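## Task

Locate the cardboard boxes identified by the labels K34, K37 and K73 (each label is on the shelf edge directly beneath its box) and set all three on the desk so that no part sticks out over the desk's edge. All other cardboard boxes must stay on their own shelves, the desk must stay roughly where it was, and the robot must not topple or finish leaning.

## Robot and tools

ROBOT. A TidyBot++ mobile base (0.54 m long, 0.50 m wide, 0.38 m tall, four powered casters) carries one seven-joint arm. The arm ends in a right hand with index, middle and ring fingers plus a thumb, sixteen independent hinge motors in all. The shoulder sits 0.12 m ahead of the base centre, 0.68 m up. Links: upper arm 0.42 m, forearm 0.31 m, wrist to hand point 0.30 m; straight fingers extend 0.12 m beyond that point. Cameras: base_camera (fixed, looks forward and down) and wrist_camera (on a mast at the wrist, aimed at the index knuckle; the open hand blocks much of its view). Joints 0, -1.2, 3.142, -2.03, 0, 0.075, 2.463 rad point wrist_camera level and forward; joint_6_rad then tilts it. The arm starts folded, hand pointing down.

FRAMES. Base frame: origin on the floor below the base centre, x forward, y left, z up, metres. hand_pose, hand_target and the move argument target all use it. Odometry frame is the base frame as it was at scene start; base_odometry gives x, y and heading (rad, left positive, -3.142 to 3.142) from wheel counts only, so slip and drift show up as error.

TOOL move. Every argument is optional; with none it just reports state and images (and the scene number).
- base: one object with any of translate_m (forward positive), strafe_m (left positive), each -2 to 2 m, and rotate_rad (counter-clockwise from above positive, -6.3 to 6.3). These are relative offsets measured from the base's pose when the command starts, not destinations.
- joints: one object keyed by joint name, absolute targets. joint_1_rad to joint_7_rad in radians; joint_2_rad limited to ±2.249, joint_4_rad ±2.579, joint_6_rad ±2.099, the others unlimited (they take the shorter way round, so step under half a turn). joint_1_rad positive turns the arm clockwise seen from above, opposite to heading. Hand hinge keys (hand_index_mcp ... hand_thumb_ipl) take -1 to 1, a fraction of the way between that hinge's two end stops; for fingers, toward -1 curls them toward the palm (straight at about +0.75 for _mcp, +0.58 _pip, +0.70 _dip, 0 _abd); hand_thumb_cmc toward -1 brings the thumb in front of the palm. hand_current_limit (-1 to 1, maps 0 to 550 mA; starts +0.4) and hand_speed (-0.96 to 1; starts -0.6) are settings. Omitted keys keep their goals.
- target: a single list of seven numbers [x, y, z, qw, qx, qy, qz], an absolute hand pose in the base frame, metres plus unit quaternion. When target is given, joints may only carry the hand keys and the two settings.
- speeds: object of top speeds for this action: translate_m or strafe_m 0.05 to 0.5 m/s (name only one when both move), rotate_rad 0.1 to 1.57 rad/s.
- min_time_s: 0.1 to 8, minimum duration of arm motions.
- cameras: list from base_camera, wrist_camera, all. blocking: true (default) waits for rest; false returns in about 0.5 s.
Unknown keys make a call invalid; out-of-range values get it refused, and a refusal or an unrequested stop cancels the rest of that reply's robot calls.

OTHER TOOLS. wait(seconds 0 to 10, cameras) lets time pass and reports state. stop(cameras) brakes all running motions. zoom_image(camera, region [x0, y0, x1, y1] in pixels, at most 504 each way) enlarges part of the newest image of that camera. finished_scene(scene) ends the current scene, given its number; irreversible.

RESULTS. The move line gives done or the worst status. base_status, joint_status, hand_status words: moving, done, off_target (rested away from target, may still push), not_followed (self-collision check or pose unreachable withheld the targets), contact_stop, time_out, torque_fault, limit_stop_at_motor_heat. hand_target is where the hand would be with all joints on target; hand_pose is where it is. motor_effort is per-motor percent of maximum, peak in brackets. base_tilt in degrees. hand_state lists one word per hinge: moving, goal, blocked, overload; <motor>_current_ma lines give current, hand_goal_<motor> the goal. on_its_own reports uncommanded actions; ARM HIT, MOTOR HOT and OVER-TEMPERATURE FAULT are warnings. pictures names images in order.

PRACTICE. After a target ends done, the hand is usually within 4 cm and 10 degrees; fix position by adding (desired minus hand_pose) to the last target. To hold still while loaded, resend hand_target, not hand_pose; the arm sags under a load and does not compensate. A hand pointing down reaches at most about 0.95 m high, only near the base. Low, close, forward-pointing targets often miss or drive the arm into the base. Grip by sending finger goals past the object's surface; keep hand_current_limit below +1, since current at 495 mA or more for 5 s shuts a motor down for 10 s.

AVOID. Dropping objects or releasing moving ones, slamming, pushing hard into furniture (the arm never avoids obstacles and keeps pushing), driving or turning the base while the arm is snagged above about 0.6 m, swinging a stretched arm sideways, or reaching far over furniture from close by: these tip the robot or cause torque faults (the arm freezes 10 s). Holding loads stretched out heats motors. Shelf neighbours and the desk must not be disturbed.

Each tool is called after ">>>" as name([rows], argument=value, ...), one row to a line, values as JSON.

## Session

>>> move()

Scene clock: 0.00 s.
base_odometry: x=+0.000 y=+0.000 heading=+0.000
base_tilt: forward=-0.1 right=+0.2
base_status: not commanded
joint_positions: joint_1_rad=-0.024 joint_2_rad=-0.322 joint_3_rad=+3.175 joint_4_rad=-2.525 joint_5_rad=-0.038 joint_6_rad=-0.868 joint_7_rad=+3.191 hand_index_mcp=+0.753 hand_index_abd=+0.000 hand_index_pip=+0.577 hand_index_dip=+0.696 hand_middle_mcp=+0.753 hand_middle_abd=+0.000 hand_middle_pip=+0.577 hand_middle_dip=+0.696 hand_ring_mcp=+0.753 hand_ring_abd=+0.000 hand_ring_pip=+0.577 hand_ring_dip=+0.696 hand_thumb_cmc=+0.715 hand_thumb_axl=+0.677 hand_thumb_mcp=+0.223 hand_thumb_ipl=+0.168 hand_current_limit=+0.400 hand_speed=-0.600
joint_status: not commanded
hand_state: goal,goal,goal,goal,goal,goal,goal,goal,goal,goal,goal,goal,goal,goal,goal,goal
index_mcp_current_ma: 0
index_abd_current_ma: 0
index_pip_current_ma: 0
index_dip_current_ma: 0
middle_mcp_current_ma: 0
middle_abd_current_ma: 0
middle_pip_current_ma: 0
middle_dip_current_ma: 0
ring_mcp_current_ma: 0
ring_abd_current_ma: 0
ring_pip_current_ma: 0
ring_dip_current_ma: 0
thumb_cmc_current_ma: 0
thumb_axl_current_ma: 0
thumb_mcp_current_ma: 0
thumb_ipl_current_ma: 0
hand_goal_index_mcp: 0.754
hand_goal_index_abd: 0.000
hand_goal_index_pip: 0.576
hand_goal_index_dip: 0.696
hand_goal_middle_mcp: 0.754
hand_goal_middle_abd: 0.000
hand_goal_middle_pip: 0.576
hand_goal_middle_dip: 0.696
hand_goal_ring_mcp: 0.754
hand_goal_ring_abd: 0.000
hand_goal_ring_pip: 0.576
hand_goal_ring_dip: 0.696
hand_goal_thumb_cmc: 0.714
hand_goal_thumb_axl: 0.678
hand_goal_thumb_mcp: 0.226
hand_goal_thumb_ipl: 0.168
motor_effort: joint_1_rad=+0 joint_2_rad=-1 joint_3_rad=+0 joint_4_rad=+10 joint_5_rad=+0 joint_6_rad=+0 joint_7_rad=-1
hand_pose: x=+0.3467 y=-0.0114 z=+0.6002 quat_wxyz=(-0.012, -0.700, -0.713, -0.039) (m; base frame)
hand_target: x=+0.3468 y=-0.0114 z=+0.6003 quat_wxyz=(-0.012, -0.700, -0.713, -0.039) (m; base frame)
hand_status: not commanded
pictures: base_camera, wrist_camera

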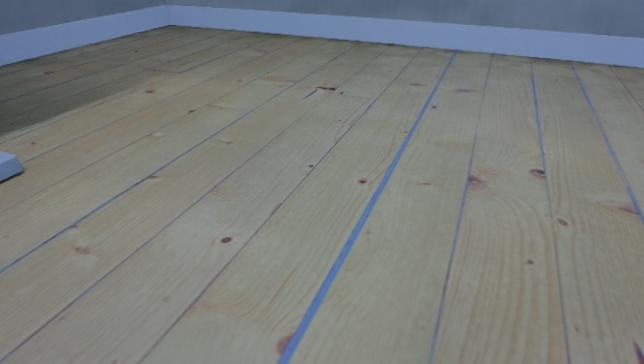

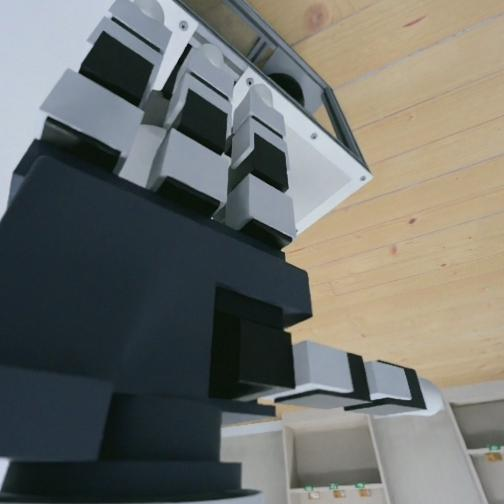

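>>> move(joints={"joint_1_rad": 0, "joint_2_rad": -1.2, "joint_3_rad": 3.142, "joint_4_rad": -2.03, "joint_5_rad": 0, "joint_6_rad": 0.075, "joint_7_rad": 2.463}, min_time_s=3, cameras=["all"])

>>> move(base={"rotate_rad": 1.2}, cameras=["all"])

>>> move(base={"rotate_rad": 1.2}, cameras=["all"])

>>> move(base={"rotate_rad": 1.2}, cameras=["all"])

>>> move(base={"rotate_rad": 1.2}, cameras=["all"])

Scene clock: 3.83 s.
move: done
base_odometry: x=+0.000 y=+0.000 heading=+0.000
base_tilt: forward=-0.1 right=+0.2
base_status: not commanded
joint_positions: joint_1_rad=-0.024 joint_2_rad=-1.184 joint_3_rad=+3.162 joint_4_rad=-2.048 joint_5_rad=-0.038 joint_6_rad=+0.021 joint_7_rad=+2.513 hand_index_mcp=+0.760 hand_index_abd=+0.000 hand_index_pip=+0.577 hand_index_dip=+0.696 hand_middle_mcp=+0.760 hand_middle_abd=+0.000 hand_middle_pip=+0.577 hand_middle_dip=+0.696 hand_ring_mcp=+0.761 hand_ring_abd=+0.000 hand_ring_pip=+0.577 hand_ring_dip=+0.696 hand_thumb_cmc=+0.719 hand_thumb_axl=+0.677 hand_thumb_mcp=+0.227 hand_thumb_ipl=+0.168 hand_current_limit=+0.400 hand_speed=-0.600
joint_status: all done
hand_state: goal,goal,goal,goal,goal,goal,goal,goal,goal,goal,goal,goal,goal,goal,goal,goal
index_mcp_current_ma: 1
index_abd_current_ma: 0
index_pip_current_ma: 0
index_dip_current_ma: 0
middle_mcp_current_ma: 1
middle_abd_current_ma: 0
middle_pip_current_ma: 0
middle_dip_current_ma: 0
ring_mcp_current_ma: 1
ring_abd_current_ma: 0
ring_pip_current_ma: 0
ring_dip_current_ma: 0
thumb_cmc_current_ma: 1
thumb_axl_current_ma: 0
thumb_mcp_current_ma: 0
thumb_ipl_current_ma: 0
hand_goal_index_mcp: 0.754
hand_goal_index_abd: 0.000
hand_goal_index_pip: 0.576
hand_goal_index_dip: 0.696
hand_goal_middle_mcp: 0.754
hand_goal_middle_abd: 0.000
hand_goal_middle_pip: 0.576
hand_goal_middle_dip: 0.696
hand_goal_ring_mcp: 0.754
hand_goal_ring_abd: 0.000
hand_goal_ring_pip: 0.576
hand_goal_ring_dip: 0.696
hand_goal_thumb_cmc: 0.714
hand_goal_thumb_axl: 0.678
hand_goal_thumb_mcp: 0.226
hand_goal_thumb_ipl: 0.168
motor_effort: joint_1_rad=+0(2) joint_2_rad=+16(18) joint_3_rad=+1(1) joint_4_rad=+12(18) joint_5_rad=+0(1) joint_6_rad=+7(10) joint_7_rad=+0(1)
hand_pose: x=+0.1598 y=-0.0803 z=+1.2832 quat_wxyz=(-0.389, -0.371, -0.174, -0.825) (m; base frame)
hand_target: x=+0.1276 y=-0.0699 z=+1.3015 quat_wxyz=(-0.401, -0.333, -0.159, -0.839) (m; base frame)
hand_status: not commanded
pictures: base_camera, wrist_camera
camera_calibration:
wrist_camera: T_world_to_cam=[[0.00651321, -0.998976, -0.0447727, 0.00999518], [-0.23587, 0.0419755, -0.970878, 1.21432], [0.971763, 0.0168841, -0.235355, 0.267308], [0, 0, 0, 1]] pos_world=[0.0265978, -0.0455002, 1.24232]

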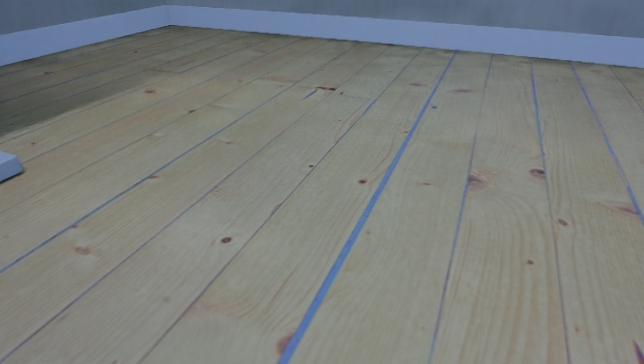

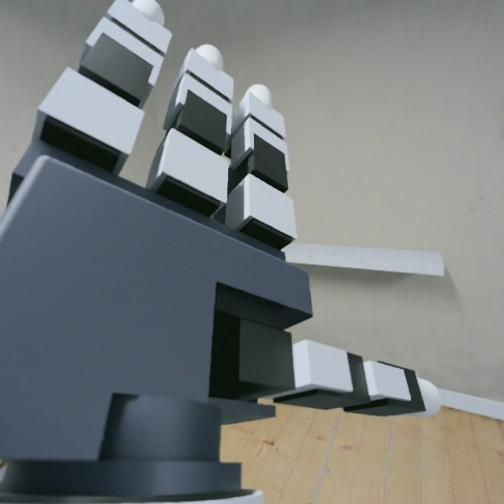

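Scene clock: 5.93 s.
move: done
base_odometry: x=+0.000 y=+0.000 heading=+1.199
base_tilt: forward=-0.1 right=+0.2
base_status: done
joint_positions: joint_1_rad=-0.021 joint_2_rad=-1.184 joint_3_rad=+3.161 joint_4_rad=-2.048 joint_5_rad=-0.038 joint_6_rad=+0.021 joint_7_rad=+2.511 hand_index_mcp=+0.760 hand_index_abd=+0.000 hand_index_pip=+0.577 hand_index_dip=+0.696 hand_middle_mcp=+0.760 hand_middle_abd=+0.000 hand_middle_pip=+0.577 hand_middle_dip=+0.696 hand_ring_mcp=+0.761 hand_ring_abd=+0.000 hand_ring_pip=+0.577 hand_ring_dip=+0.696 hand_thumb_cmc=+0.719 hand_thumb_axl=+0.677 hand_thumb_mcp=+0.227 hand_thumb_ipl=+0.168 hand_current_limit=+0.400 hand_speed=-0.600
joint_status: not commanded
hand_state: goal,goal,goal,goal,goal,goal,goal,goal,goal,goal,goal,goal,goal,goal,goal,goal
index_mcp_current_ma: 1
index_abd_current_ma: 0
index_pip_current_ma: 0
index_dip_current_ma: 0
middle_mcp_current_ma: 1
middle_abd_current_ma: 0
middle_pip_current_ma: 0
middle_dip_current_ma: 0
ring_mcp_current_ma: 1
ring_abd_current_ma: 0
ring_pip_current_ma: 0
ring_dip_current_ma: 0
thumb_cmc_current_ma: 1
thumb_axl_current_ma: 0
thumb_mcp_current_ma: 0
thumb_ipl_current_ma: 0
hand_goal_index_mcp: 0.754
hand_goal_index_abd: 0.000
hand_goal_index_pip: 0.576
hand_goal_index_dip: 0.696
hand_goal_middle_mcp: 0.754
hand_goal_middle_abd: 0.000
hand_goal_middle_pip: 0.576
hand_goal_middle_dip: 0.696
hand_goal_ring_mcp: 0.754
hand_goal_ring_abd: 0.000
hand_goal_ring_pip: 0.576
hand_goal_ring_dip: 0.696
hand_goal_thumb_cmc: 0.714
hand_goal_thumb_axl: 0.678
hand_goal_thumb_mcp: 0.226
hand_goal_thumb_ipl: 0.168
motor_effort: joint_1_rad=+0(1) joint_2_rad=+15(17) joint_3_rad=+1(1) joint_4_rad=+12(13) joint_5_rad=+0(1) joint_6_rad=+6(8) joint_7_rad=+0(1)
hand_pose: x=+0.1596 y=-0.0796 z=+1.2833 quat_wxyz=(-0.389, -0.371, -0.173, -0.825) (m; base frame)
hand_target: x=+0.1276 y=-0.0699 z=+1.3015 quat_wxyz=(-0.401, -0.333, -0.159, -0.839) (m; base frame)
hand_status: not commanded
pictures: base_camera, wrist_camera
camera_calibration:
wrist_camera: T_world_to_cam=[[0.00540359, -0.998981, -0.0448024, 0.0109682], [-0.23524, 0.0422759, -0.971017, 1.21451], [0.971922, 0.0157863, -0.234772, 0.266731], [0, 0, 0, 1]] pos_world=[0.0263996, -0.0445979, 1.24242]

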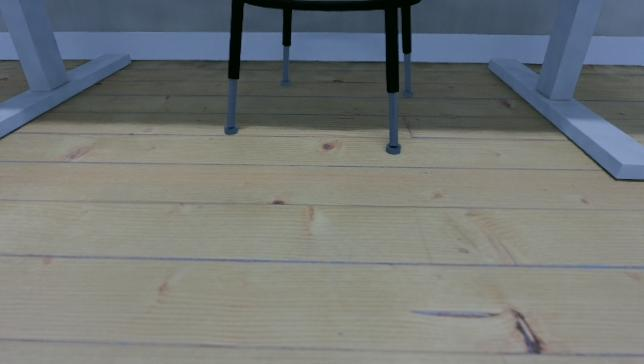

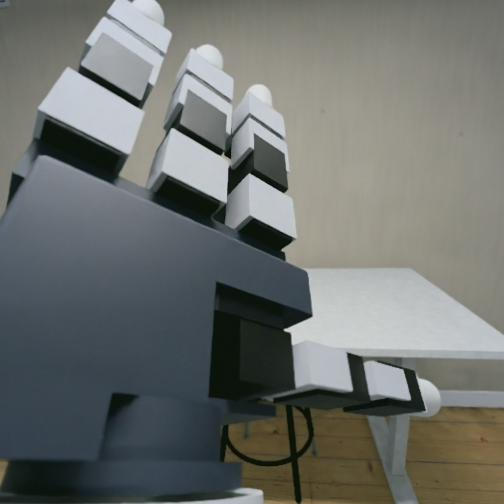

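Scene clock: 7.97 s.
move: done
base_odometry: x=+0.000 y=+0.000 heading=+2.399
base_tilt: forward=-0.1 right=+0.2
base_status: done
joint_positions: joint_1_rad=-0.020 joint_2_rad=-1.184 joint_3_rad=+3.160 joint_4_rad=-2.048 joint_5_rad=-0.038 joint_6_rad=+0.021 joint_7_rad=+2.511 hand_index_mcp=+0.760 hand_index_abd=+0.000 hand_index_pip=+0.577 hand_index_dip=+0.696 hand_middle_mcp=+0.760 hand_middle_abd=+0.000 hand_middle_pip=+0.577 hand_middle_dip=+0.696 hand_ring_mcp=+0.761 hand_ring_abd=+0.000 hand_ring_pip=+0.577 hand_ring_dip=+0.696 hand_thumb_cmc=+0.719 hand_thumb_axl=+0.677 hand_thumb_mcp=+0.227 hand_thumb_ipl=+0.168 hand_current_limit=+0.400 hand_speed=-0.600
joint_status: not commanded
hand_state: goal,goal,goal,goal,goal,goal,goal,goal,goal,goal,goal,goal,goal,goal,goal,goal
index_mcp_current_ma: 1
index_abd_current_ma: 0
index_pip_current_ma: 0
index_dip_current_ma: 0
middle_mcp_current_ma: 1
middle_abd_current_ma: 0
middle_pip_current_ma: 0
middle_dip_current_ma: 0
ring_mcp_current_ma: 1
ring_abd_current_ma: 0
ring_pip_current_ma: 0
ring_dip_current_ma: 0
thumb_cmc_current_ma: 1
thumb_axl_current_ma: 0
thumb_mcp_current_ma: 0
thumb_ipl_current_ma: 0
hand_goal_index_mcp: 0.754
hand_goal_index_abd: 0.000
hand_goal_index_pip: 0.576
hand_goal_index_dip: 0.696
hand_goal_middle_mcp: 0.754
hand_goal_middle_abd: 0.000
hand_goal_middle_pip: 0.576
hand_goal_middle_dip: 0.696
hand_goal_ring_mcp: 0.754
hand_goal_ring_abd: 0.000
hand_goal_ring_pip: 0.576
hand_goal_ring_dip: 0.696
hand_goal_thumb_cmc: 0.714
hand_goal_thumb_axl: 0.678
hand_goal_thumb_mcp: 0.226
hand_goal_thumb_ipl: 0.168
motor_effort: joint_1_rad=+0(1) joint_2_rad=+15(17) joint_3_rad=+1(1) joint_4_rad=+12(13) joint_5_rad=+1(1) joint_6_rad=+6(8) joint_7_rad=+0(1)
hand_pose: x=+0.1595 y=-0.0793 z=+1.2833 quat_wxyz=(-0.389, -0.371, -0.173, -0.825) (m; base frame)
hand_target: x=+0.1276 y=-0.0699 z=+1.3015 quat_wxyz=(-0.401, -0.333, -0.159, -0.839) (m; base frame)
hand_status: not commanded
pictures: base_camera, wrist_camera
camera_calibration:
wrist_camera: T_world_to_cam=[[0.00498797, -0.999002, -0.044395, 0.0107724], [-0.235216, 0.0419778, -0.971036, 1.2145], [0.97193, 0.0152859, -0.234771, 0.266702], [0, 0, 0, 1]] pos_world=[0.0264002, -0.0442973, 1.24242]

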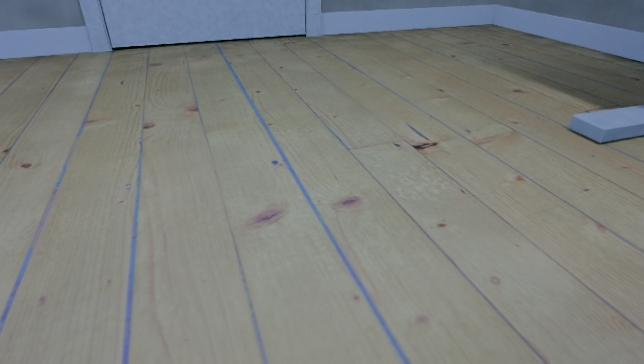

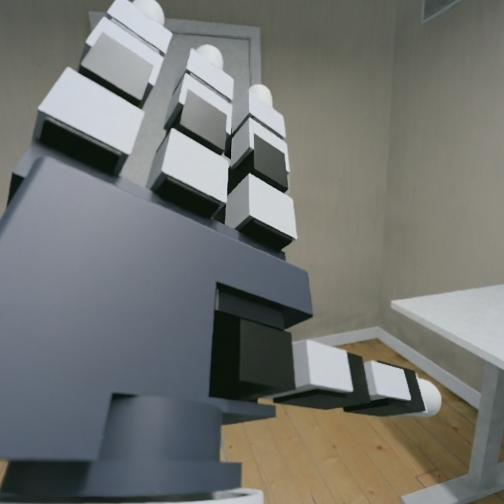

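Scene clock: 10.00 s.
move: done
base_odometry: x=+0.000 y=+0.000 heading=-2.685
base_tilt: forward=-0.1 right=+0.2
base_status: done
joint_positions: joint_1_rad=-0.020 joint_2_rad=-1.184 joint_3_rad=+3.160 joint_4_rad=-2.048 joint_5_rad=-0.038 joint_6_rad=+0.021 joint_7_rad=+2.511 hand_index_mcp=+0.760 hand_index_abd=+0.000 hand_index_pip=+0.577 hand_index_dip=+0.696 hand_middle_mcp=+0.760 hand_middle_abd=+0.000 hand_middle_pip=+0.577 hand_middle_dip=+0.696 hand_ring_mcp=+0.761 hand_ring_abd=+0.000 hand_ring_pip=+0.577 hand_ring_dip=+0.696 hand_thumb_cmc=+0.719 hand_thumb_axl=+0.677 hand_thumb_mcp=+0.227 hand_thumb_ipl=+0.168 hand_current_limit=+0.400 hand_speed=-0.600
joint_status: not commanded
hand_state: goal,goal,goal,goal,goal,goal,goal,goal,goal,goal,goal,goal,goal,goal,goal,goal
index_mcp_current_ma: 1
index_abd_current_ma: 0
index_pip_current_ma: 0
index_dip_current_ma: 0
middle_mcp_current_ma: 1
middle_abd_current_ma: 0
middle_pip_current_ma: 0
middle_dip_current_ma: 0
ring_mcp_current_ma: 1
ring_abd_current_ma: 0
ring_pip_current_ma: 0
ring_dip_current_ma: 0
thumb_cmc_current_ma: 1
thumb_axl_current_ma: 0
thumb_mcp_current_ma: 0
thumb_ipl_current_ma: 0
hand_goal_index_mcp: 0.754
hand_goal_index_abd: 0.000
hand_goal_index_pip: 0.576
hand_goal_index_dip: 0.696
hand_goal_middle_mcp: 0.754
hand_goal_middle_abd: 0.000
hand_goal_middle_pip: 0.576
hand_goal_middle_dip: 0.696
hand_goal_ring_mcp: 0.754
hand_goal_ring_abd: 0.000
hand_goal_ring_pip: 0.576
hand_goal_ring_dip: 0.696
hand_goal_thumb_cmc: 0.714
hand_goal_thumb_axl: 0.678
hand_goal_thumb_mcp: 0.226
hand_goal_thumb_ipl: 0.168
motor_effort: joint_1_rad=+0(1) joint_2_rad=+15(17) joint_3_rad=+0(1) joint_4_rad=+12(13) joint_5_rad=+0(1) joint_6_rad=+6(8) joint_7_rad=+0(1)
hand_pose: x=+0.1595 y=-0.0791 z=+1.2834 quat_wxyz=(-0.390, -0.371, -0.173, -0.825) (m; base frame)
hand_target: x=+0.1276 y=-0.0699 z=+1.3015 quat_wxyz=(-0.401, -0.333, -0.159, -0.839) (m; base frame)
hand_status: not commanded
pictures: base_camera, wrist_camera
camera_calibration:
wrist_camera: T_world_to_cam=[[0.00474326, -0.999014, -0.0441311, 0.0106506], [-0.235201, 0.041779, -0.971048, 1.2145], [0.971935, 0.0149856, -0.234771, 0.266684], [0, 0, 0, 1]] pos_world=[0.0264005, -0.0440969, 1.24242]

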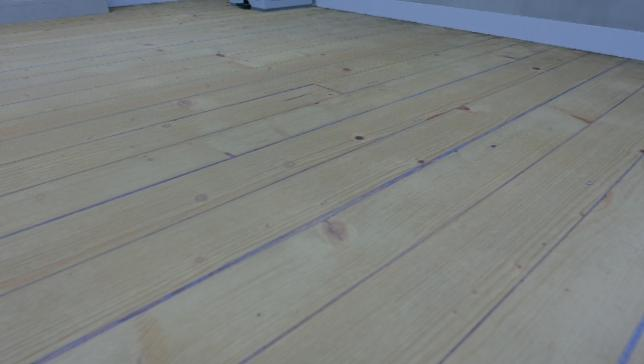

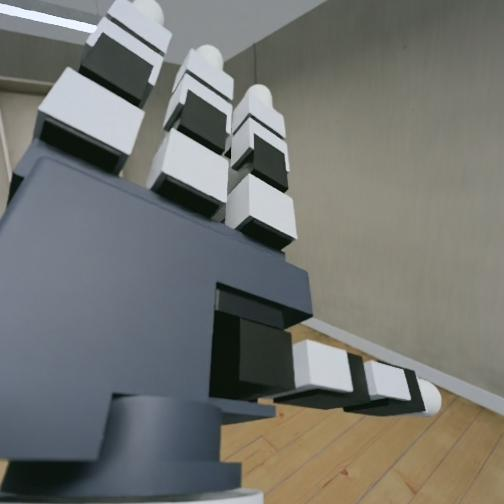

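Scene clock: 12.03 s.
move: done
base_odometry: x=+0.000 y=+0.000 heading=-1.485
base_tilt: forward=-0.1 right=+0.2
base_status: done
joint_positions: joint_1_rad=-0.019 joint_2_rad=-1.184 joint_3_rad=+3.160 joint_4_rad=-2.048 joint_5_rad=-0.038 joint_6_rad=+0.021 joint_7_rad=+2.511 hand_index_mcp=+0.760 hand_index_abd=+0.000 hand_index_pip=+0.577 hand_index_dip=+0.696 hand_middle_mcp=+0.760 hand_middle_abd=+0.000 hand_middle_pip=+0.577 hand_middle_dip=+0.696 hand_ring_mcp=+0.761 hand_ring_abd=+0.000 hand_ring_pip=+0.577 hand_ring_dip=+0.696 hand_thumb_cmc=+0.719 hand_thumb_axl=+0.677 hand_thumb_mcp=+0.227 hand_thumb_ipl=+0.168 hand_current_limit=+0.400 hand_speed=-0.600
joint_status: not commanded
hand_state: goal,goal,goal,goal,goal,goal,goal,goal,goal,goal,goal,goal,goal,goal,goal,goal
index_mcp_current_ma: 1
index_abd_current_ma: 0
index_pip_current_ma: 0
index_dip_current_ma: 0
middle_mcp_current_ma: 1
middle_abd_current_ma: 0
middle_pip_current_ma: 0
middle_dip_current_ma: 0
ring_mcp_current_ma: 1
ring_abd_current_ma: 0
ring_pip_current_ma: 0
ring_dip_current_ma: 0
thumb_cmc_current_ma: 1
thumb_axl_current_ma: 0
thumb_mcp_current_ma: 0
thumb_ipl_current_ma: 0
hand_goal_index_mcp: 0.754
hand_goal_index_abd: 0.000
hand_goal_index_pip: 0.576
hand_goal_index_dip: 0.696
hand_goal_middle_mcp: 0.754
hand_goal_middle_abd: 0.000
hand_goal_middle_pip: 0.576
hand_goal_middle_dip: 0.696
hand_goal_ring_mcp: 0.754
hand_goal_ring_abd: 0.000
hand_goal_ring_pip: 0.576
hand_goal_ring_dip: 0.696
hand_goal_thumb_cmc: 0.714
hand_goal_thumb_axl: 0.678
hand_goal_thumb_mcp: 0.226
hand_goal_thumb_ipl: 0.168
motor_effort: joint_1_rad=+0(1) joint_2_rad=+15(16) joint_3_rad=+1(1) joint_4_rad=+12(13) joint_5_rad=+1(1) joint_6_rad=+7(7) joint_7_rad=+0(1)
hand_pose: x=+0.1595 y=-0.0790 z=+1.2834 quat_wxyz=(-0.390, -0.371, -0.173, -0.825) (m; base frame)
hand_target: x=+0.1276 y=-0.0699 z=+1.3015 quat_wxyz=(-0.401, -0.333, -0.159, -0.839) (m; base frame)
hand_status: not commanded
pictures: base_camera, wrist_camera
camera_calibration:
wrist_camera: T_world_to_cam=[[0.00457273, -0.999022, -0.0439858, 0.0105745], [-0.235191, 0.041678, -0.971055, 1.2145], [0.971938, 0.0147855, -0.23477, 0.266674], [0, 0, 0, 1]] pos_world=[0.0264008, -0.0439966, 1.24242]

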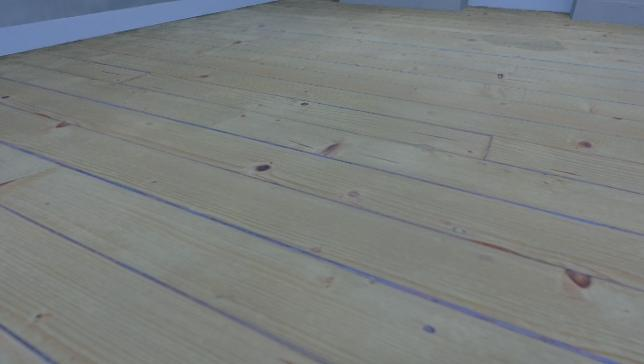

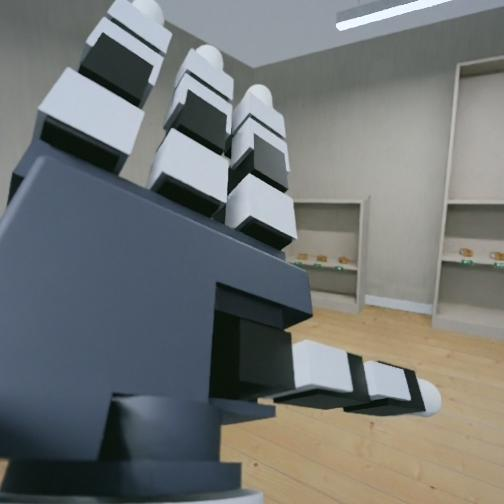

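>>> move(base={"rotate_rad": -0.35}, cameras=["wrist_camera"])

>>> move(base={"rotate_rad": 0.7}, cameras=["wrist_camera"])

Scene clock: 13.57 s.
move: done
base_odometry: x=+0.000 y=+0.000 heading=-1.835
base_tilt: forward=-0.1 right=+0.2
base_status: done
joint_positions: joint_1_rad=-0.018 joint_2_rad=-1.184 joint_3_rad=+3.160 joint_4_rad=-2.048 joint_5_rad=-0.038 joint_6_rad=+0.021 joint_7_rad=+2.511 hand_index_mcp=+0.760 hand_index_abd=+0.000 hand_index_pip=+0.577 hand_index_dip=+0.696 hand_middle_mcp=+0.760 hand_middle_abd=+0.000 hand_middle_pip=+0.577 hand_middle_dip=+0.696 hand_ring_mcp=+0.761 hand_ring_abd=+0.000 hand_ring_pip=+0.577 hand_ring_dip=+0.696 hand_thumb_cmc=+0.719 hand_thumb_axl=+0.677 hand_thumb_mcp=+0.227 hand_thumb_ipl=+0.168 hand_current_limit=+0.400 hand_speed=-0.600
joint_status: not commanded
hand_state: goal,goal,goal,goal,goal,goal,goal,goal,goal,goal,goal,goal,goal,goal,goal,goal
index_mcp_current_ma: 1
index_abd_current_ma: 0
index_pip_current_ma: 0
index_dip_current_ma: 0
middle_mcp_current_ma: 1
middle_abd_current_ma: 0
middle_pip_current_ma: 0
middle_dip_current_ma: 0
ring_mcp_current_ma: 1
ring_abd_current_ma: 0
ring_pip_current_ma: 0
ring_dip_current_ma: 0
thumb_cmc_current_ma: 1
thumb_axl_current_ma: 0
thumb_mcp_current_ma: 0
thumb_ipl_current_ma: 0
hand_goal_index_mcp: 0.754
hand_goal_index_abd: 0.000
hand_goal_index_pip: 0.576
hand_goal_index_dip: 0.696
hand_goal_middle_mcp: 0.754
hand_goal_middle_abd: 0.000
hand_goal_middle_pip: 0.576
hand_goal_middle_dip: 0.696
hand_goal_ring_mcp: 0.754
hand_goal_ring_abd: 0.000
hand_goal_ring_pip: 0.576
hand_goal_ring_dip: 0.696
hand_goal_thumb_cmc: 0.714
hand_goal_thumb_axl: 0.678
hand_goal_thumb_mcp: 0.226
hand_goal_thumb_ipl: 0.168
motor_effort: joint_1_rad=+0(1) joint_2_rad=+15(16) joint_3_rad=+1(1) joint_4_rad=+12(12) joint_5_rad=+1(1) joint_6_rad=+7(7) joint_7_rad=+0(1)
hand_pose: x=+0.1594 y=-0.0790 z=+1.2834 quat_wxyz=(-0.390, -0.371, -0.173, -0.825) (m; base frame)
hand_target: x=+0.1276 y=-0.0699 z=+1.3015 quat_wxyz=(-0.401, -0.333, -0.159, -0.839) (m; base frame)
hand_status: not commanded
pictures: wrist_camera
camera_calibration:
wrist_camera: T_world_to_cam=[[0.00357673, -0.999032, -0.0438504, 0.0105342], [-0.235129, 0.041781, -0.971066, 1.21449], [0.971958, 0.0137837, -0.234752, 0.2667], [0, 0, 0, 1]] pos_world=[0.0263022, -0.0438946, 1.24242]

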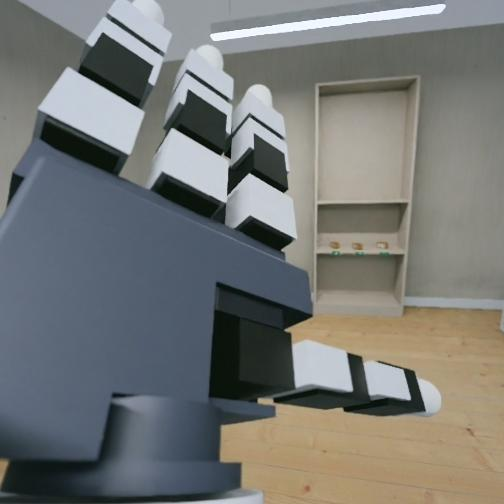

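Scene clock: 15.20 s.
move: done
base_odometry: x=+0.000 y=+0.000 heading=-1.135
base_tilt: forward=-0.2 right=+0.2
base_status: done
joint_positions: joint_1_rad=-0.018 joint_2_rad=-1.184 joint_3_rad=+3.160 joint_4_rad=-2.048 joint_5_rad=-0.038 joint_6_rad=+0.021 joint_7_rad=+2.511 hand_index_mcp=+0.760 hand_index_abd=+0.000 hand_index_pip=+0.577 hand_index_dip=+0.696 hand_middle_mcp=+0.760 hand_middle_abd=+0.000 hand_middle_pip=+0.577 hand_middle_dip=+0.696 hand_ring_mcp=+0.761 hand_ring_abd=+0.000 hand_ring_pip=+0.577 hand_ring_dip=+0.696 hand_thumb_cmc=+0.719 hand_thumb_axl=+0.677 hand_thumb_mcp=+0.227 hand_thumb_ipl=+0.168 hand_current_limit=+0.400 hand_speed=-0.600
joint_status: not commanded
hand_state: goal,goal,goal,goal,goal,goal,goal,goal,goal,goal,goal,goal,goal,goal,goal,goal
index_mcp_current_ma: 1
index_abd_current_ma: 0
index_pip_current_ma: 0
index_dip_current_ma: 0
middle_mcp_current_ma: 1
middle_abd_current_ma: 0
middle_pip_current_ma: 0
middle_dip_current_ma: 0
ring_mcp_current_ma: 1
ring_abd_current_ma: 0
ring_pip_current_ma: 0
ring_dip_current_ma: 0
thumb_cmc_current_ma: 1
thumb_axl_current_ma: 0
thumb_mcp_current_ma: 0
thumb_ipl_current_ma: 0
hand_goal_index_mcp: 0.754
hand_goal_index_abd: 0.000
hand_goal_index_pip: 0.576
hand_goal_index_dip: 0.696
hand_goal_middle_mcp: 0.754
hand_goal_middle_abd: 0.000
hand_goal_middle_pip: 0.576
hand_goal_middle_dip: 0.696
hand_goal_ring_mcp: 0.754
hand_goal_ring_abd: 0.000
hand_goal_ring_pip: 0.576
hand_goal_ring_dip: 0.696
hand_goal_thumb_cmc: 0.714
hand_goal_thumb_axl: 0.678
hand_goal_thumb_mcp: 0.226
hand_goal_thumb_ipl: 0.168
motor_effort: joint_1_rad=+0(1) joint_2_rad=+15(16) joint_3_rad=+1(1) joint_4_rad=+12(13) joint_5_rad=+0(1) joint_6_rad=+6(8) joint_7_rad=+0(1)
hand_pose: x=+0.1594 y=-0.0790 z=+1.2834 quat_wxyz=(-0.390, -0.371, -0.173, -0.825) (m; base frame)
hand_target: x=+0.1276 y=-0.0699 z=+1.3015 quat_wxyz=(-0.401, -0.333, -0.159, -0.839) (m; base frame)
hand_status: not commanded
pictures: wrist_camera
camera_calibration:
wrist_camera: T_world_to_cam=[[0.00360006, -0.999036, -0.0437533, 0.0105126], [-0.235128, 0.0416812, -0.97107, 1.21448], [0.971958, 0.0137835, -0.234751, 0.266698], [0, 0, 0, 1]] pos_world=[0.0263021, -0.0437947, 1.24242]

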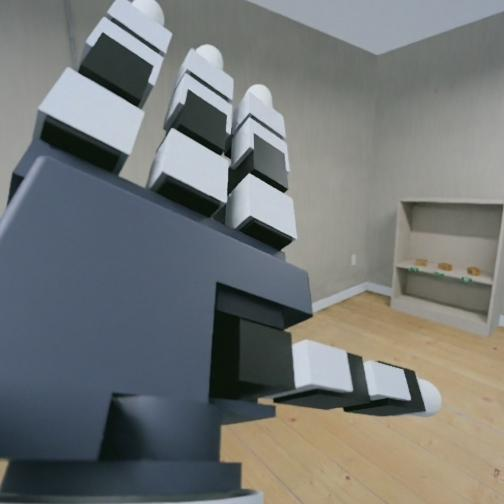

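>>> move(base={"rotate_rad": -0.815})

>>> move(base={"translate_m": 1.5, "strafe_m": -0.35}, cameras=["all"])

Scene clock: 18.43 s.
move: done
base_odometry: x=+0.000 y=+0.000 heading=-1.949
base_tilt: forward=-0.1 right=+0.2
base_status: done
joint_positions: joint_1_rad=-0.018 joint_2_rad=-1.184 joint_3_rad=+3.159 joint_4_rad=-2.048 joint_5_rad=-0.038 joint_6_rad=+0.021 joint_7_rad=+2.511 hand_index_mcp=+0.760 hand_index_abd=+0.000 hand_index_pip=+0.577 hand_index_dip=+0.696 hand_middle_mcp=+0.760 hand_middle_abd=+0.000 hand_middle_pip=+0.577 hand_middle_dip=+0.696 hand_ring_mcp=+0.761 hand_ring_abd=+0.000 hand_ring_pip=+0.577 hand_ring_dip=+0.696 hand_thumb_cmc=+0.719 hand_thumb_axl=+0.677 hand_thumb_mcp=+0.227 hand_thumb_ipl=+0.168 hand_current_limit=+0.400 hand_speed=-0.600
joint_status: not commanded
hand_state: goal,goal,goal,goal,goal,goal,goal,goal,goal,goal,goal,goal,goal,goal,goal,goal
index_mcp_current_ma: 1
index_abd_current_ma: 0
index_pip_current_ma: 0
index_dip_current_ma: 0
middle_mcp_current_ma: 1
middle_abd_current_ma: 0
middle_pip_current_ma: 0
middle_dip_current_ma: 0
ring_mcp_current_ma: 1
ring_abd_current_ma: 0
ring_pip_current_ma: 0
ring_dip_current_ma: 0
thumb_cmc_current_ma: 1
thumb_axl_current_ma: 0
thumb_mcp_current_ma: 0
thumb_ipl_current_ma: 0
hand_goal_index_mcp: 0.754
hand_goal_index_abd: 0.000
hand_goal_index_pip: 0.576
hand_goal_index_dip: 0.696
hand_goal_middle_mcp: 0.754
hand_goal_middle_abd: 0.000
hand_goal_middle_pip: 0.576
hand_goal_middle_dip: 0.696
hand_goal_ring_mcp: 0.754
hand_goal_ring_abd: 0.000
hand_goal_ring_pip: 0.576
hand_goal_ring_dip: 0.696
hand_goal_thumb_cmc: 0.714
hand_goal_thumb_axl: 0.678
hand_goal_thumb_mcp: 0.226
hand_goal_thumb_ipl: 0.168
motor_effort: joint_1_rad=+0(1) joint_2_rad=+16(16) joint_3_rad=+0(1) joint_4_rad=+12(13) joint_5_rad=+1(1) joint_6_rad=+7(7) joint_7_rad=+0(1)
hand_pose: x=+0.1594 y=-0.0789 z=+1.2834 quat_wxyz=(-0.390, -0.371, -0.173, -0.825) (m; base frame)
hand_target: x=+0.1276 y=-0.0699 z=+1.3015 quat_wxyz=(-0.401, -0.333, -0.159, -0.839) (m; base frame)
hand_status: not commanded
pictures: none

Scene clock: 22.33 s.
move: done
base_odometry: x=-0.880 y=-1.265 heading=-1.949
base_tilt: forward=-0.1 right=+0.2
base_status: done
joint_positions: joint_1_rad=-0.018 joint_2_rad=-1.185 joint_3_rad=+3.159 joint_4_rad=-2.048 joint_5_rad=-0.038 joint_6_rad=+0.025 joint_7_rad=+2.511 hand_index_mcp=+0.760 hand_index_abd=+0.000 hand_index_pip=+0.577 hand_index_dip=+0.696 hand_middle_mcp=+0.760 hand_middle_abd=+0.000 hand_middle_pip=+0.577 hand_middle_dip=+0.696 hand_ring_mcp=+0.761 hand_ring_abd=+0.000 hand_ring_pip=+0.577 hand_ring_dip=+0.696 hand_thumb_cmc=+0.719 hand_thumb_axl=+0.677 hand_thumb_mcp=+0.227 hand_thumb_ipl=+0.168 hand_current_limit=+0.400 hand_speed=-0.600
joint_status: not commanded
hand_state: goal,goal,goal,goal,goal,goal,goal,goal,goal,goal,goal,goal,goal,goal,goal,goal
index_mcp_current_ma: 1
index_abd_current_ma: 0
index_pip_current_ma: 0
index_dip_current_ma: 0
middle_mcp_current_ma: 1
middle_abd_current_ma: 0
middle_pip_current_ma: 0
middle_dip_current_ma: 0
ring_mcp_current_ma: 1
ring_abd_current_ma: 0
ring_pip_current_ma: 0
ring_dip_current_ma: 0
thumb_cmc_current_ma: 1
thumb_axl_current_ma: 0
thumb_mcp_current_ma: 0
thumb_ipl_current_ma: 0
hand_goal_index_mcp: 0.754
hand_goal_index_abd: 0.000
hand_goal_index_pip: 0.576
hand_goal_index_dip: 0.696
hand_goal_middle_mcp: 0.754
hand_goal_middle_abd: 0.000
hand_goal_middle_pip: 0.576
hand_goal_middle_dip: 0.696
hand_goal_ring_mcp: 0.754
hand_goal_ring_abd: 0.000
hand_goal_ring_pip: 0.576
hand_goal_ring_dip: 0.696
hand_goal_thumb_cmc: 0.714
hand_goal_thumb_axl: 0.678
hand_goal_thumb_mcp: 0.226
hand_goal_thumb_ipl: 0.168
motor_effort: joint_1_rad=+0(1) joint_2_rad=+15(19) joint_3_rad=+1(1) joint_4_rad=+12(13) joint_5_rad=+1(1) joint_6_rad=+7(8) joint_7_rad=+0(1)
hand_pose: x=+0.1576 y=-0.0786 z=+1.2843 quat_wxyz=(-0.391, -0.368, -0.173, -0.826) (m; base frame)
hand_target: x=+0.1276 y=-0.0699 z=+1.3015 quat_wxyz=(-0.401, -0.333, -0.159, -0.839) (m; base frame)
hand_status: not commanded
pictures: base_camera, wrist_camera
camera_calibration:
wrist_camera: T_world_to_cam=[[0.00334794, -0.999065, -0.043109, 0.010131], [-0.230311, 0.04118, -0.972245, 1.21562], [0.973111, 0.0131835, -0.229958, 0.262182], [0, 0, 0, 1]] pos_world=[0.0248047, -0.043394, 1.24261]

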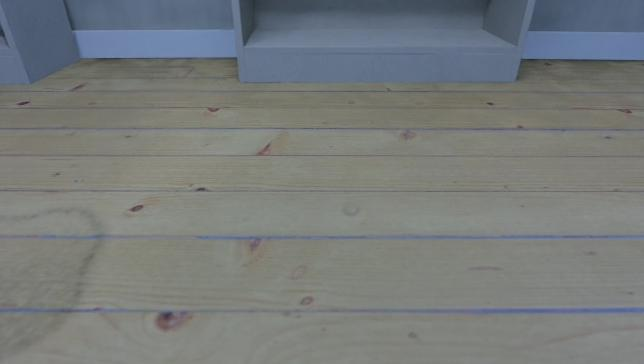

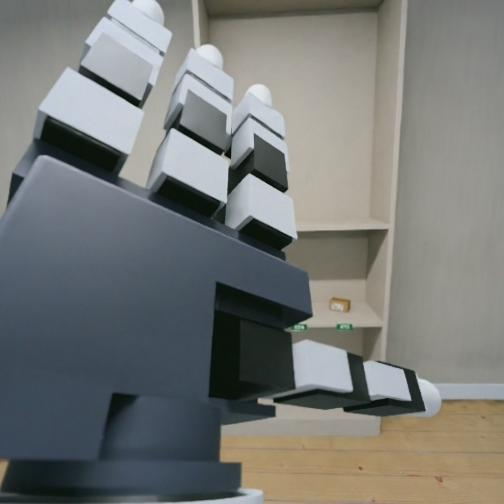

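>>> zoom_image(camera="wrist_camera", region=[280, 280, 400, 360])

Scaled by 4.200.

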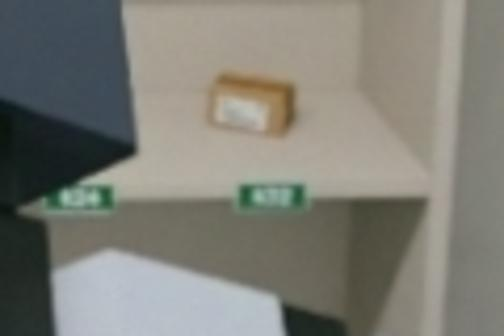

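>>> move(base={"translate_m": 0.4, "strafe_m": 0.3}, joints={"joint_6_rad": -0.35, "hand_thumb_cmc": 1.0, "hand_thumb_mcp": 1.0, "hand_thumb_ipl": 0.9}, cameras=["wrist_camera"])

Scene clock: 25.63 s.
move: done
base_odometry: x=-0.749 y=-1.747 heading=-1.950
base_tilt: forward=-0.1 right=+0.3
base_status: done
joint_positions: joint_1_rad=-0.017 joint_2_rad=-1.188 joint_3_rad=+3.155 joint_4_rad=-2.039 joint_5_rad=-0.038 joint_6_rad=-0.312 joint_7_rad=+2.511 hand_index_mcp=+0.760 hand_index_abd=+0.000 hand_index_pip=+0.577 hand_index_dip=+0.696 hand_middle_mcp=+0.761 hand_middle_abd=+0.000 hand_middle_pip=+0.577 hand_middle_dip=+0.696 hand_ring_mcp=+0.762 hand_ring_abd=+0.000 hand_ring_pip=+0.577 hand_ring_dip=+0.696 hand_thumb_cmc=+1.000 hand_thumb_axl=+0.677 hand_thumb_mcp=+0.992 hand_thumb_ipl=+0.897 hand_current_limit=+0.400 hand_speed=-0.600
joint_status: all done
hand_state: goal,goal,goal,goal,goal,goal,goal,goal,goal,goal,goal,goal,goal,goal,goal,goal
index_mcp_current_ma: 1
index_abd_current_ma: 0
index_pip_current_ma: 0
index_dip_current_ma: 0
middle_mcp_current_ma: 2
middle_abd_current_ma: 0
middle_pip_current_ma: 0
middle_dip_current_ma: 0
ring_mcp_current_ma: 2
ring_abd_current_ma: 0
ring_pip_current_ma: 0
ring_dip_current_ma: 0
thumb_cmc_current_ma: 0
thumb_axl_current_ma: 0
thumb_mcp_current_ma: -3
thumb_ipl_current_ma: -1
hand_goal_index_mcp: 0.754
hand_goal_index_abd: 0.000
hand_goal_index_pip: 0.576
hand_goal_index_dip: 0.696
hand_goal_middle_mcp: 0.754
hand_goal_middle_abd: 0.000
hand_goal_middle_pip: 0.576
hand_goal_middle_dip: 0.696
hand_goal_ring_mcp: 0.754
hand_goal_ring_abd: 0.000
hand_goal_ring_pip: 0.576
hand_goal_ring_dip: 0.696
hand_goal_thumb_cmc: 1.000
hand_goal_thumb_axl: 0.678
hand_goal_thumb_mcp: 1.000
hand_goal_thumb_ipl: 0.900
motor_effort: joint_1_rad=+0(1) joint_2_rad=+14(18) joint_3_rad=+1(2) joint_4_rad=+13(15) joint_5_rad=+0(1) joint_6_rad=+7(10) joint_7_rad=+0(1)
hand_pose: x=+0.2223 y=-0.0711 z=+1.2139 quat_wxyz=(-0.355, -0.493, -0.242, -0.757) (m; base frame)
hand_target: x=+0.2178 y=-0.0699 z=+1.2092 quat_wxyz=(-0.358, -0.502, -0.240, -0.750) (m; base frame)
hand_status: not commanded
pictures: wrist_camera
camera_calibration:
wrist_camera: T_world_to_cam=[[0.00660478, -0.999546, -0.0294039, -0.00298831], [-0.528507, 0.0214729, -0.848658, 1.07671], [0.848903, 0.0211454, -0.528125, 0.573105], [0, 0, 0, 1]] pos_world=[0.0825594, -0.0382257, 1.21635]

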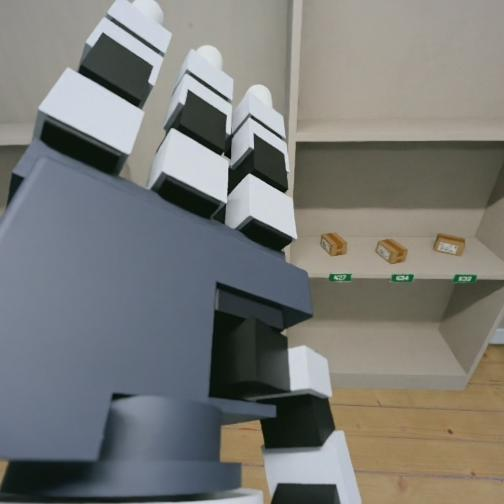

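>>> zoom_image(camera="wrist_camera", region=[310, 220, 494, 300])

>>> zoom_image(camera="wrist_camera", region=[320, 266, 360, 290])

>>> zoom_image(camera="wrist_camera", region=[380, 266, 420, 290])

>>> zoom_image(camera="wrist_camera", region=[444, 266, 484, 290])

Scaled by 2.739.

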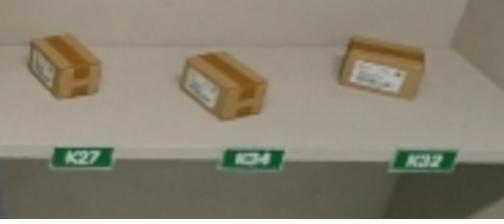

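Scaled by 12.600.

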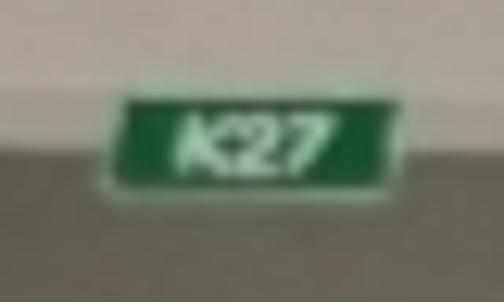

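Scaled by 12.600.

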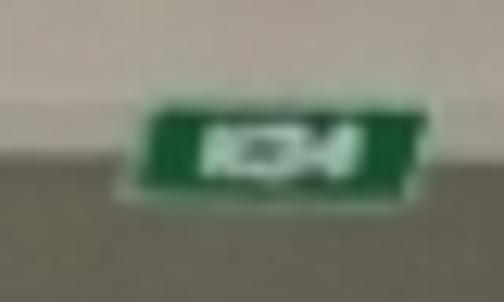

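Scaled by 12.600.

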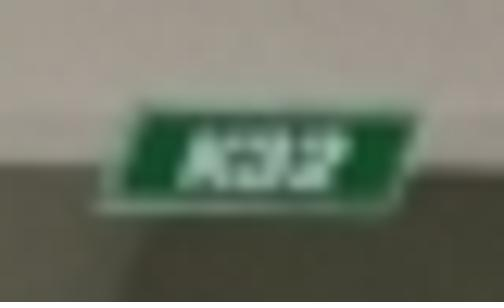

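>>> move(base={"strafe_m": 1.2}, cameras=["all"])

Scene clock: 35.97 s.
move: done
base_odometry: x=+0.366 y=-2.191 heading=-1.950
base_tilt: forward=-0.1 right=+0.3
base_status: done
joint_positions: joint_1_rad=-0.015 joint_2_rad=-1.188 joint_3_rad=+3.152 joint_4_rad=-2.039 joint_5_rad=-0.038 joint_6_rad=-0.312 joint_7_rad=+2.511 hand_index_mcp=+0.760 hand_index_abd=+0.000 hand_index_pip=+0.577 hand_index_dip=+0.696 hand_middle_mcp=+0.761 hand_middle_abd=+0.000 hand_middle_pip=+0.577 hand_middle_dip=+0.696 hand_ring_mcp=+0.762 hand_ring_abd=+0.000 hand_ring_pip=+0.577 hand_ring_dip=+0.696 hand_thumb_cmc=+1.000 hand_thumb_axl=+0.677 hand_thumb_mcp=+0.993 hand_thumb_ipl=+0.897 hand_current_limit=+0.400 hand_speed=-0.600
joint_status: not commanded
hand_state: goal,goal,goal,goal,goal,goal,goal,goal,goal,goal,goal,goal,goal,goal,goal,goal
index_mcp_current_ma: 1
index_abd_current_ma: 0
index_pip_current_ma: 0
index_dip_current_ma: 0
middle_mcp_current_ma: 2
middle_abd_current_ma: 0
middle_pip_current_ma: 0
middle_dip_current_ma: 0
ring_mcp_current_ma: 2
ring_abd_current_ma: 0
ring_pip_current_ma: 0
ring_dip_current_ma: 0
thumb_cmc_current_ma: 0
thumb_axl_current_ma: 0
thumb_mcp_current_ma: -2
thumb_ipl_current_ma: -1
hand_goal_index_mcp: 0.754
hand_goal_index_abd: 0.000
hand_goal_index_pip: 0.576
hand_goal_index_dip: 0.696
hand_goal_middle_mcp: 0.754
hand_goal_middle_abd: 0.000
hand_goal_middle_pip: 0.576
hand_goal_middle_dip: 0.696
hand_goal_ring_mcp: 0.754
hand_goal_ring_abd: 0.000
hand_goal_ring_pip: 0.576
hand_goal_ring_dip: 0.696
hand_goal_thumb_cmc: 1.000
hand_goal_thumb_axl: 0.678
hand_goal_thumb_mcp: 1.000
hand_goal_thumb_ipl: 0.900
motor_effort: joint_1_rad=+0(2) joint_2_rad=+15(16) joint_3_rad=+1(2) joint_4_rad=+13(13) joint_5_rad=+0(1) joint_6_rad=+7(9) joint_7_rad=+0(1)
hand_pose: x=+0.2223 y=-0.0696 z=+1.2141 quat_wxyz=(-0.355, -0.492, -0.243, -0.757) (m; base frame)
hand_target: x=+0.2178 y=-0.0699 z=+1.2092 quat_wxyz=(-0.358, -0.502, -0.240, -0.750) (m; base frame)
hand_status: not commanded
pictures: base_camera, wrist_camera
camera_calibration:
wrist_camera: T_world_to_cam=[[0.0063209, -0.999625, -0.0266394, -0.00482666], [-0.528445, 0.0192771, -0.848748, 1.07674], [0.848944, 0.0194423, -0.528126, 0.573144], [0, 0, 0, 1]] pos_world=[0.0824598, -0.0367244, 1.21644]

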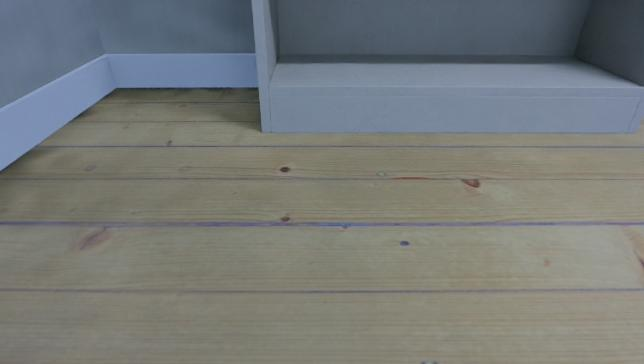

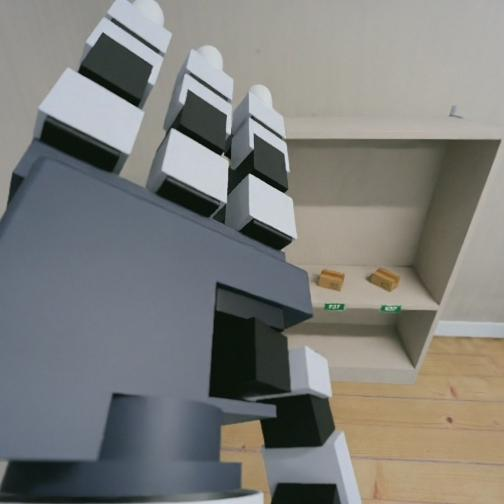

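>>> move(base={"strafe_m": 0.2, "translate_m": 0.1}, cameras=["wrist_camera"])

>>> zoom_image(camera="wrist_camera", region=[320, 260, 504, 360])

Scene clock: 37.70 s.
move: done
base_odometry: x=+0.515 y=-2.358 heading=-1.950
base_tilt: forward=-0.1 right=+0.2
base_status: done
joint_positions: joint_1_rad=-0.011 joint_2_rad=-1.188 joint_3_rad=+3.147 joint_4_rad=-2.039 joint_5_rad=-0.038 joint_6_rad=-0.312 joint_7_rad=+2.511 hand_index_mcp=+0.760 hand_index_abd=+0.000 hand_index_pip=+0.577 hand_index_dip=+0.696 hand_middle_mcp=+0.761 hand_middle_abd=+0.000 hand_middle_pip=+0.577 hand_middle_dip=+0.696 hand_ring_mcp=+0.762 hand_ring_abd=+0.000 hand_ring_pip=+0.577 hand_ring_dip=+0.696 hand_thumb_cmc=+1.000 hand_thumb_axl=+0.677 hand_thumb_mcp=+0.993 hand_thumb_ipl=+0.897 hand_current_limit=+0.400 hand_speed=-0.600
joint_status: not commanded
hand_state: goal,goal,goal,goal,goal,goal,goal,goal,goal,goal,goal,goal,goal,goal,goal,goal
index_mcp_current_ma: 1
index_abd_current_ma: 0
index_pip_current_ma: 0
index_dip_current_ma: 0
middle_mcp_current_ma: 2
middle_abd_current_ma: 0
middle_pip_current_ma: 0
middle_dip_current_ma: 0
ring_mcp_current_ma: 2
ring_abd_current_ma: 0
ring_pip_current_ma: 0
ring_dip_current_ma: 0
thumb_cmc_current_ma: 0
thumb_axl_current_ma: 0
thumb_mcp_current_ma: -2
thumb_ipl_current_ma: -1
hand_goal_index_mcp: 0.754
hand_goal_index_abd: 0.000
hand_goal_index_pip: 0.576
hand_goal_index_dip: 0.696
hand_goal_middle_mcp: 0.754
hand_goal_middle_abd: 0.000
hand_goal_middle_pip: 0.576
hand_goal_middle_dip: 0.696
hand_goal_ring_mcp: 0.754
hand_goal_ring_abd: 0.000
hand_goal_ring_pip: 0.576
hand_goal_ring_dip: 0.696
hand_goal_thumb_cmc: 1.000
hand_goal_thumb_axl: 0.678
hand_goal_thumb_mcp: 1.000
hand_goal_thumb_ipl: 0.900
motor_effort: joint_1_rad=+0(2) joint_2_rad=+15(16) joint_3_rad=+1(2) joint_4_rad=+13(14) joint_5_rad=+1(1) joint_6_rad=+8(9) joint_7_rad=+1(1)
hand_pose: x=+0.2220 y=-0.0673 z=+1.2144 quat_wxyz=(-0.358, -0.492, -0.244, -0.755) (m; base frame)
hand_target: x=+0.2178 y=-0.0699 z=+1.2092 quat_wxyz=(-0.358, -0.502, -0.240, -0.750) (m; base frame)
hand_status: not commanded
pictures: wrist_camera
camera_calibration:
wrist_camera: T_world_to_cam=[[0.0035249, -0.999755, -0.0218463, -0.0077228], [-0.52832, 0.0166867, -0.848882, 1.07678], [0.849038, 0.0145341, -0.528132, 0.573055], [0, 0, 0, 1]] pos_world=[0.0823637, -0.0340176, 1.21653]

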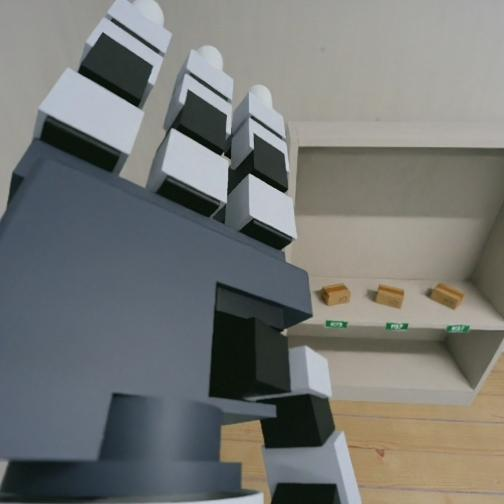

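Scaled by 2.739.

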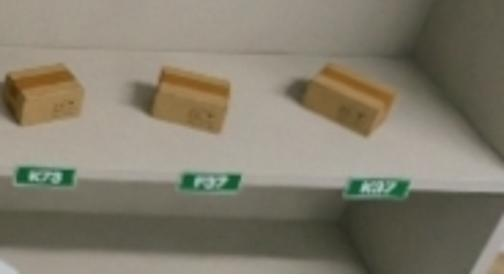

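>>> zoom_image(camera="wrist_camera", region=[316, 312, 356, 336])

>>> zoom_image(camera="wrist_camera", region=[378, 314, 418, 338])

>>> zoom_image(camera="wrist_camera", region=[438, 316, 478, 340])

Scaled by 12.600.

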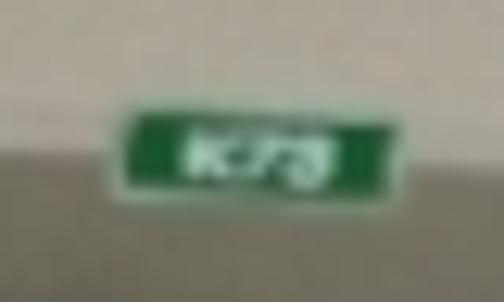

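Scaled by 12.600.

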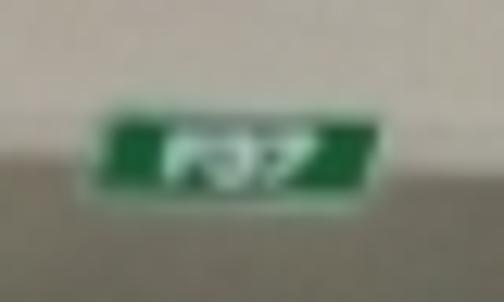

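Scaled by 12.600.

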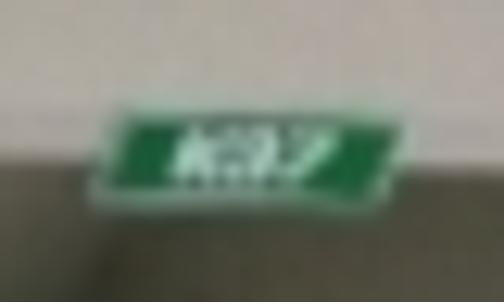

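>>> move(base={"translate_m": -0.35})

>>> move(joints={"joint_1_rad": 0, "joint_2_rad": 0.607, "joint_3_rad": 3.142, "joint_4_rad": -1.744, "joint_5_rad": 0, "joint_6_rad": 0.344, "joint_7_rad": 0, "hand_index_mcp": 0.27, "hand_middle_mcp": 0.27, "hand_ring_mcp": 0.27, "hand_index_pip": 0.358, "hand_middle_pip": 0.358, "hand_ring_pip": 0.358, "hand_index_dip": 0.551, "hand_middle_dip": 0.551, "hand_ring_dip": 0.551, "hand_thumb_cmc": -0.571, "hand_thumb_mcp": 0.1, "hand_thumb_ipl": 0.168}, min_time_s=4, cameras=["all"])

Scene clock: 43.50 s.
move: done
base_odometry: x=+0.645 y=-2.033 heading=-1.950
base_tilt: forward=-0.1 right=+0.2
base_status: done
joint_positions: joint_1_rad=-0.011 joint_2_rad=-1.192 joint_3_rad=+3.147 joint_4_rad=-2.039 joint_5_rad=-0.038 joint_6_rad=-0.312 joint_7_rad=+2.511 hand_index_mcp=+0.760 hand_index_abd=+0.000 hand_index_pip=+0.577 hand_index_dip=+0.696 hand_middle_mcp=+0.761 hand_middle_abd=+0.000 hand_middle_pip=+0.577 hand_middle_dip=+0.696 hand_ring_mcp=+0.762 hand_ring_abd=+0.000 hand_ring_pip=+0.577 hand_ring_dip=+0.696 hand_thumb_cmc=+1.000 hand_thumb_axl=+0.677 hand_thumb_mcp=+0.993 hand_thumb_ipl=+0.897 hand_current_limit=+0.400 hand_speed=-0.600
joint_status: not commanded
hand_state: goal,goal,goal,goal,goal,goal,goal,goal,goal,goal,goal,goal,goal,goal,goal,goal
index_mcp_current_ma: 1
index_abd_current_ma: 0
index_pip_current_ma: 0
index_dip_current_ma: 0
middle_mcp_current_ma: 2
middle_abd_current_ma: 0
middle_pip_current_ma: 0
middle_dip_current_ma: 0
ring_mcp_current_ma: 2
ring_abd_current_ma: 0
ring_pip_current_ma: 0
ring_dip_current_ma: 0
thumb_cmc_current_ma: 0
thumb_axl_current_ma: 0
thumb_mcp_current_ma: -2
thumb_ipl_current_ma: -1
hand_goal_index_mcp: 0.754
hand_goal_index_abd: 0.000
hand_goal_index_pip: 0.576
hand_goal_index_dip: 0.696
hand_goal_middle_mcp: 0.754
hand_goal_middle_abd: 0.000
hand_goal_middle_pip: 0.576
hand_goal_middle_dip: 0.696
hand_goal_ring_mcp: 0.754
hand_goal_ring_abd: 0.000
hand_goal_ring_pip: 0.576
hand_goal_ring_dip: 0.696
hand_goal_thumb_cmc: 1.000
hand_goal_thumb_axl: 0.678
hand_goal_thumb_mcp: 1.000
hand_goal_thumb_ipl: 0.900
motor_effort: joint_1_rad=+0(1) joint_2_rad=+15(17) joint_3_rad=+1(2) joint_4_rad=+13(14) joint_5_rad=+0(1) joint_6_rad=+8(9) joint_7_rad=+0(1)
hand_pose: x=+0.2202 y=-0.0673 z=+1.2148 quat_wxyz=(-0.358, -0.490, -0.244, -0.756) (m; base frame)
hand_target: x=+0.2178 y=-0.0699 z=+1.2092 quat_wxyz=(-0.358, -0.502, -0.240, -0.750) (m; base frame)
hand_status: not commanded
pictures: none

Scene clock: 48.17 s.
move: done
base_odometry: x=+0.645 y=-2.033 heading=-1.950
base_tilt: forward=-0.1 right=+0.2
base_status: not commanded
joint_positions: joint_1_rad=-0.011 joint_2_rad=+0.574 joint_3_rad=+3.147 joint_4_rad=-1.771 joint_5_rad=-0.038 joint_6_rad=+0.287 joint_7_rad=+0.050 hand_index_mcp=+0.268 hand_index_abd=+0.001 hand_index_pip=+0.360 hand_index_dip=+0.555 hand_middle_mcp=+0.267 hand_middle_abd=+0.001 hand_middle_pip=+0.360 hand_middle_dip=+0.554 hand_ring_mcp=+0.267 hand_ring_abd=+0.001 hand_ring_pip=+0.360 hand_ring_dip=+0.555 hand_thumb_cmc=-0.568 hand_thumb_axl=+0.677 hand_thumb_mcp=+0.101 hand_thumb_ipl=+0.170 hand_current_limit=+0.400 hand_speed=-0.600
joint_status: all done
hand_state: goal,goal,goal,goal,goal,goal,goal,goal,goal,goal,goal,goal,goal,goal,goal,goal
index_mcp_current_ma: 0
index_abd_current_ma: 0
index_pip_current_ma: 0
index_dip_current_ma: 0
middle_mcp_current_ma: 0
middle_abd_current_ma: 0
middle_pip_current_ma: 0
middle_dip_current_ma: 0
ring_mcp_current_ma: 0
ring_abd_current_ma: 0
ring_pip_current_ma: 0
ring_dip_current_ma: 0
thumb_cmc_current_ma: 0
thumb_axl_current_ma: 0
thumb_mcp_current_ma: 0
thumb_ipl_current_ma: 0
hand_goal_index_mcp: 0.270
hand_goal_index_abd: 0.000
hand_goal_index_pip: 0.358
hand_goal_index_dip: 0.552
hand_goal_middle_mcp: 0.270
hand_goal_middle_abd: 0.000
hand_goal_middle_pip: 0.358
hand_goal_middle_dip: 0.552
hand_goal_ring_mcp: 0.270
hand_goal_ring_abd: 0.000
hand_goal_ring_pip: 0.358
hand_goal_ring_dip: 0.552
hand_goal_thumb_cmc: -0.570
hand_goal_thumb_axl: 0.678
hand_goal_thumb_mcp: 0.100
hand_goal_thumb_ipl: 0.168
motor_effort: joint_1_rad=+0(2) joint_2_rad=-29(31) joint_3_rad=+0(2) joint_4_rad=+12(18) joint_5_rad=+0(2) joint_6_rad=+7(10) joint_7_rad=+0(2)
hand_pose: x=+0.7986 y=+0.0237 z=+0.5984 quat_wxyz=(+0.359, -0.610, +0.601, -0.370) (m; base frame)
hand_target: x=+0.8198 y=+0.0238 z=+0.6018 quat_wxyz=(+0.380, -0.596, +0.596, -0.380) (m; base frame)
hand_status: not commanded
pictures: base_camera, wrist_camera
camera_calibration:
wrist_camera: T_world_to_cam=[[-0.307712, 0.782323, -0.541557, 0.585124], [-0.509287, 0.345351, 0.788264, -0.145772], [0.803704, 0.518366, 0.292158, -0.709699], [0, 0, 0, 1]] pos_world=[0.676198, -0.03953, 0.639129]

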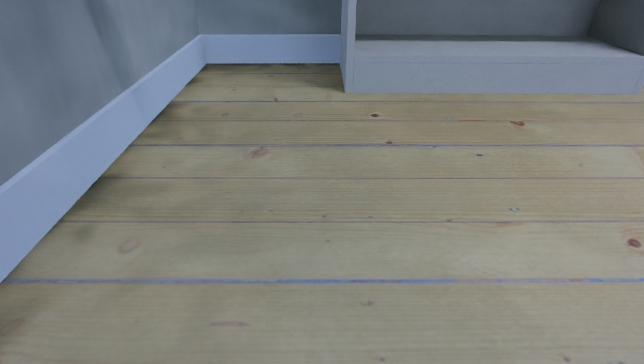

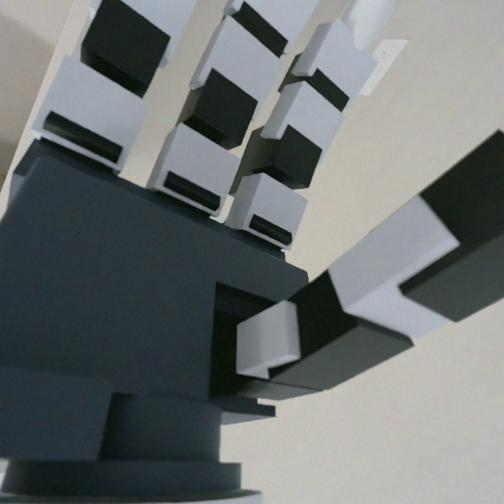

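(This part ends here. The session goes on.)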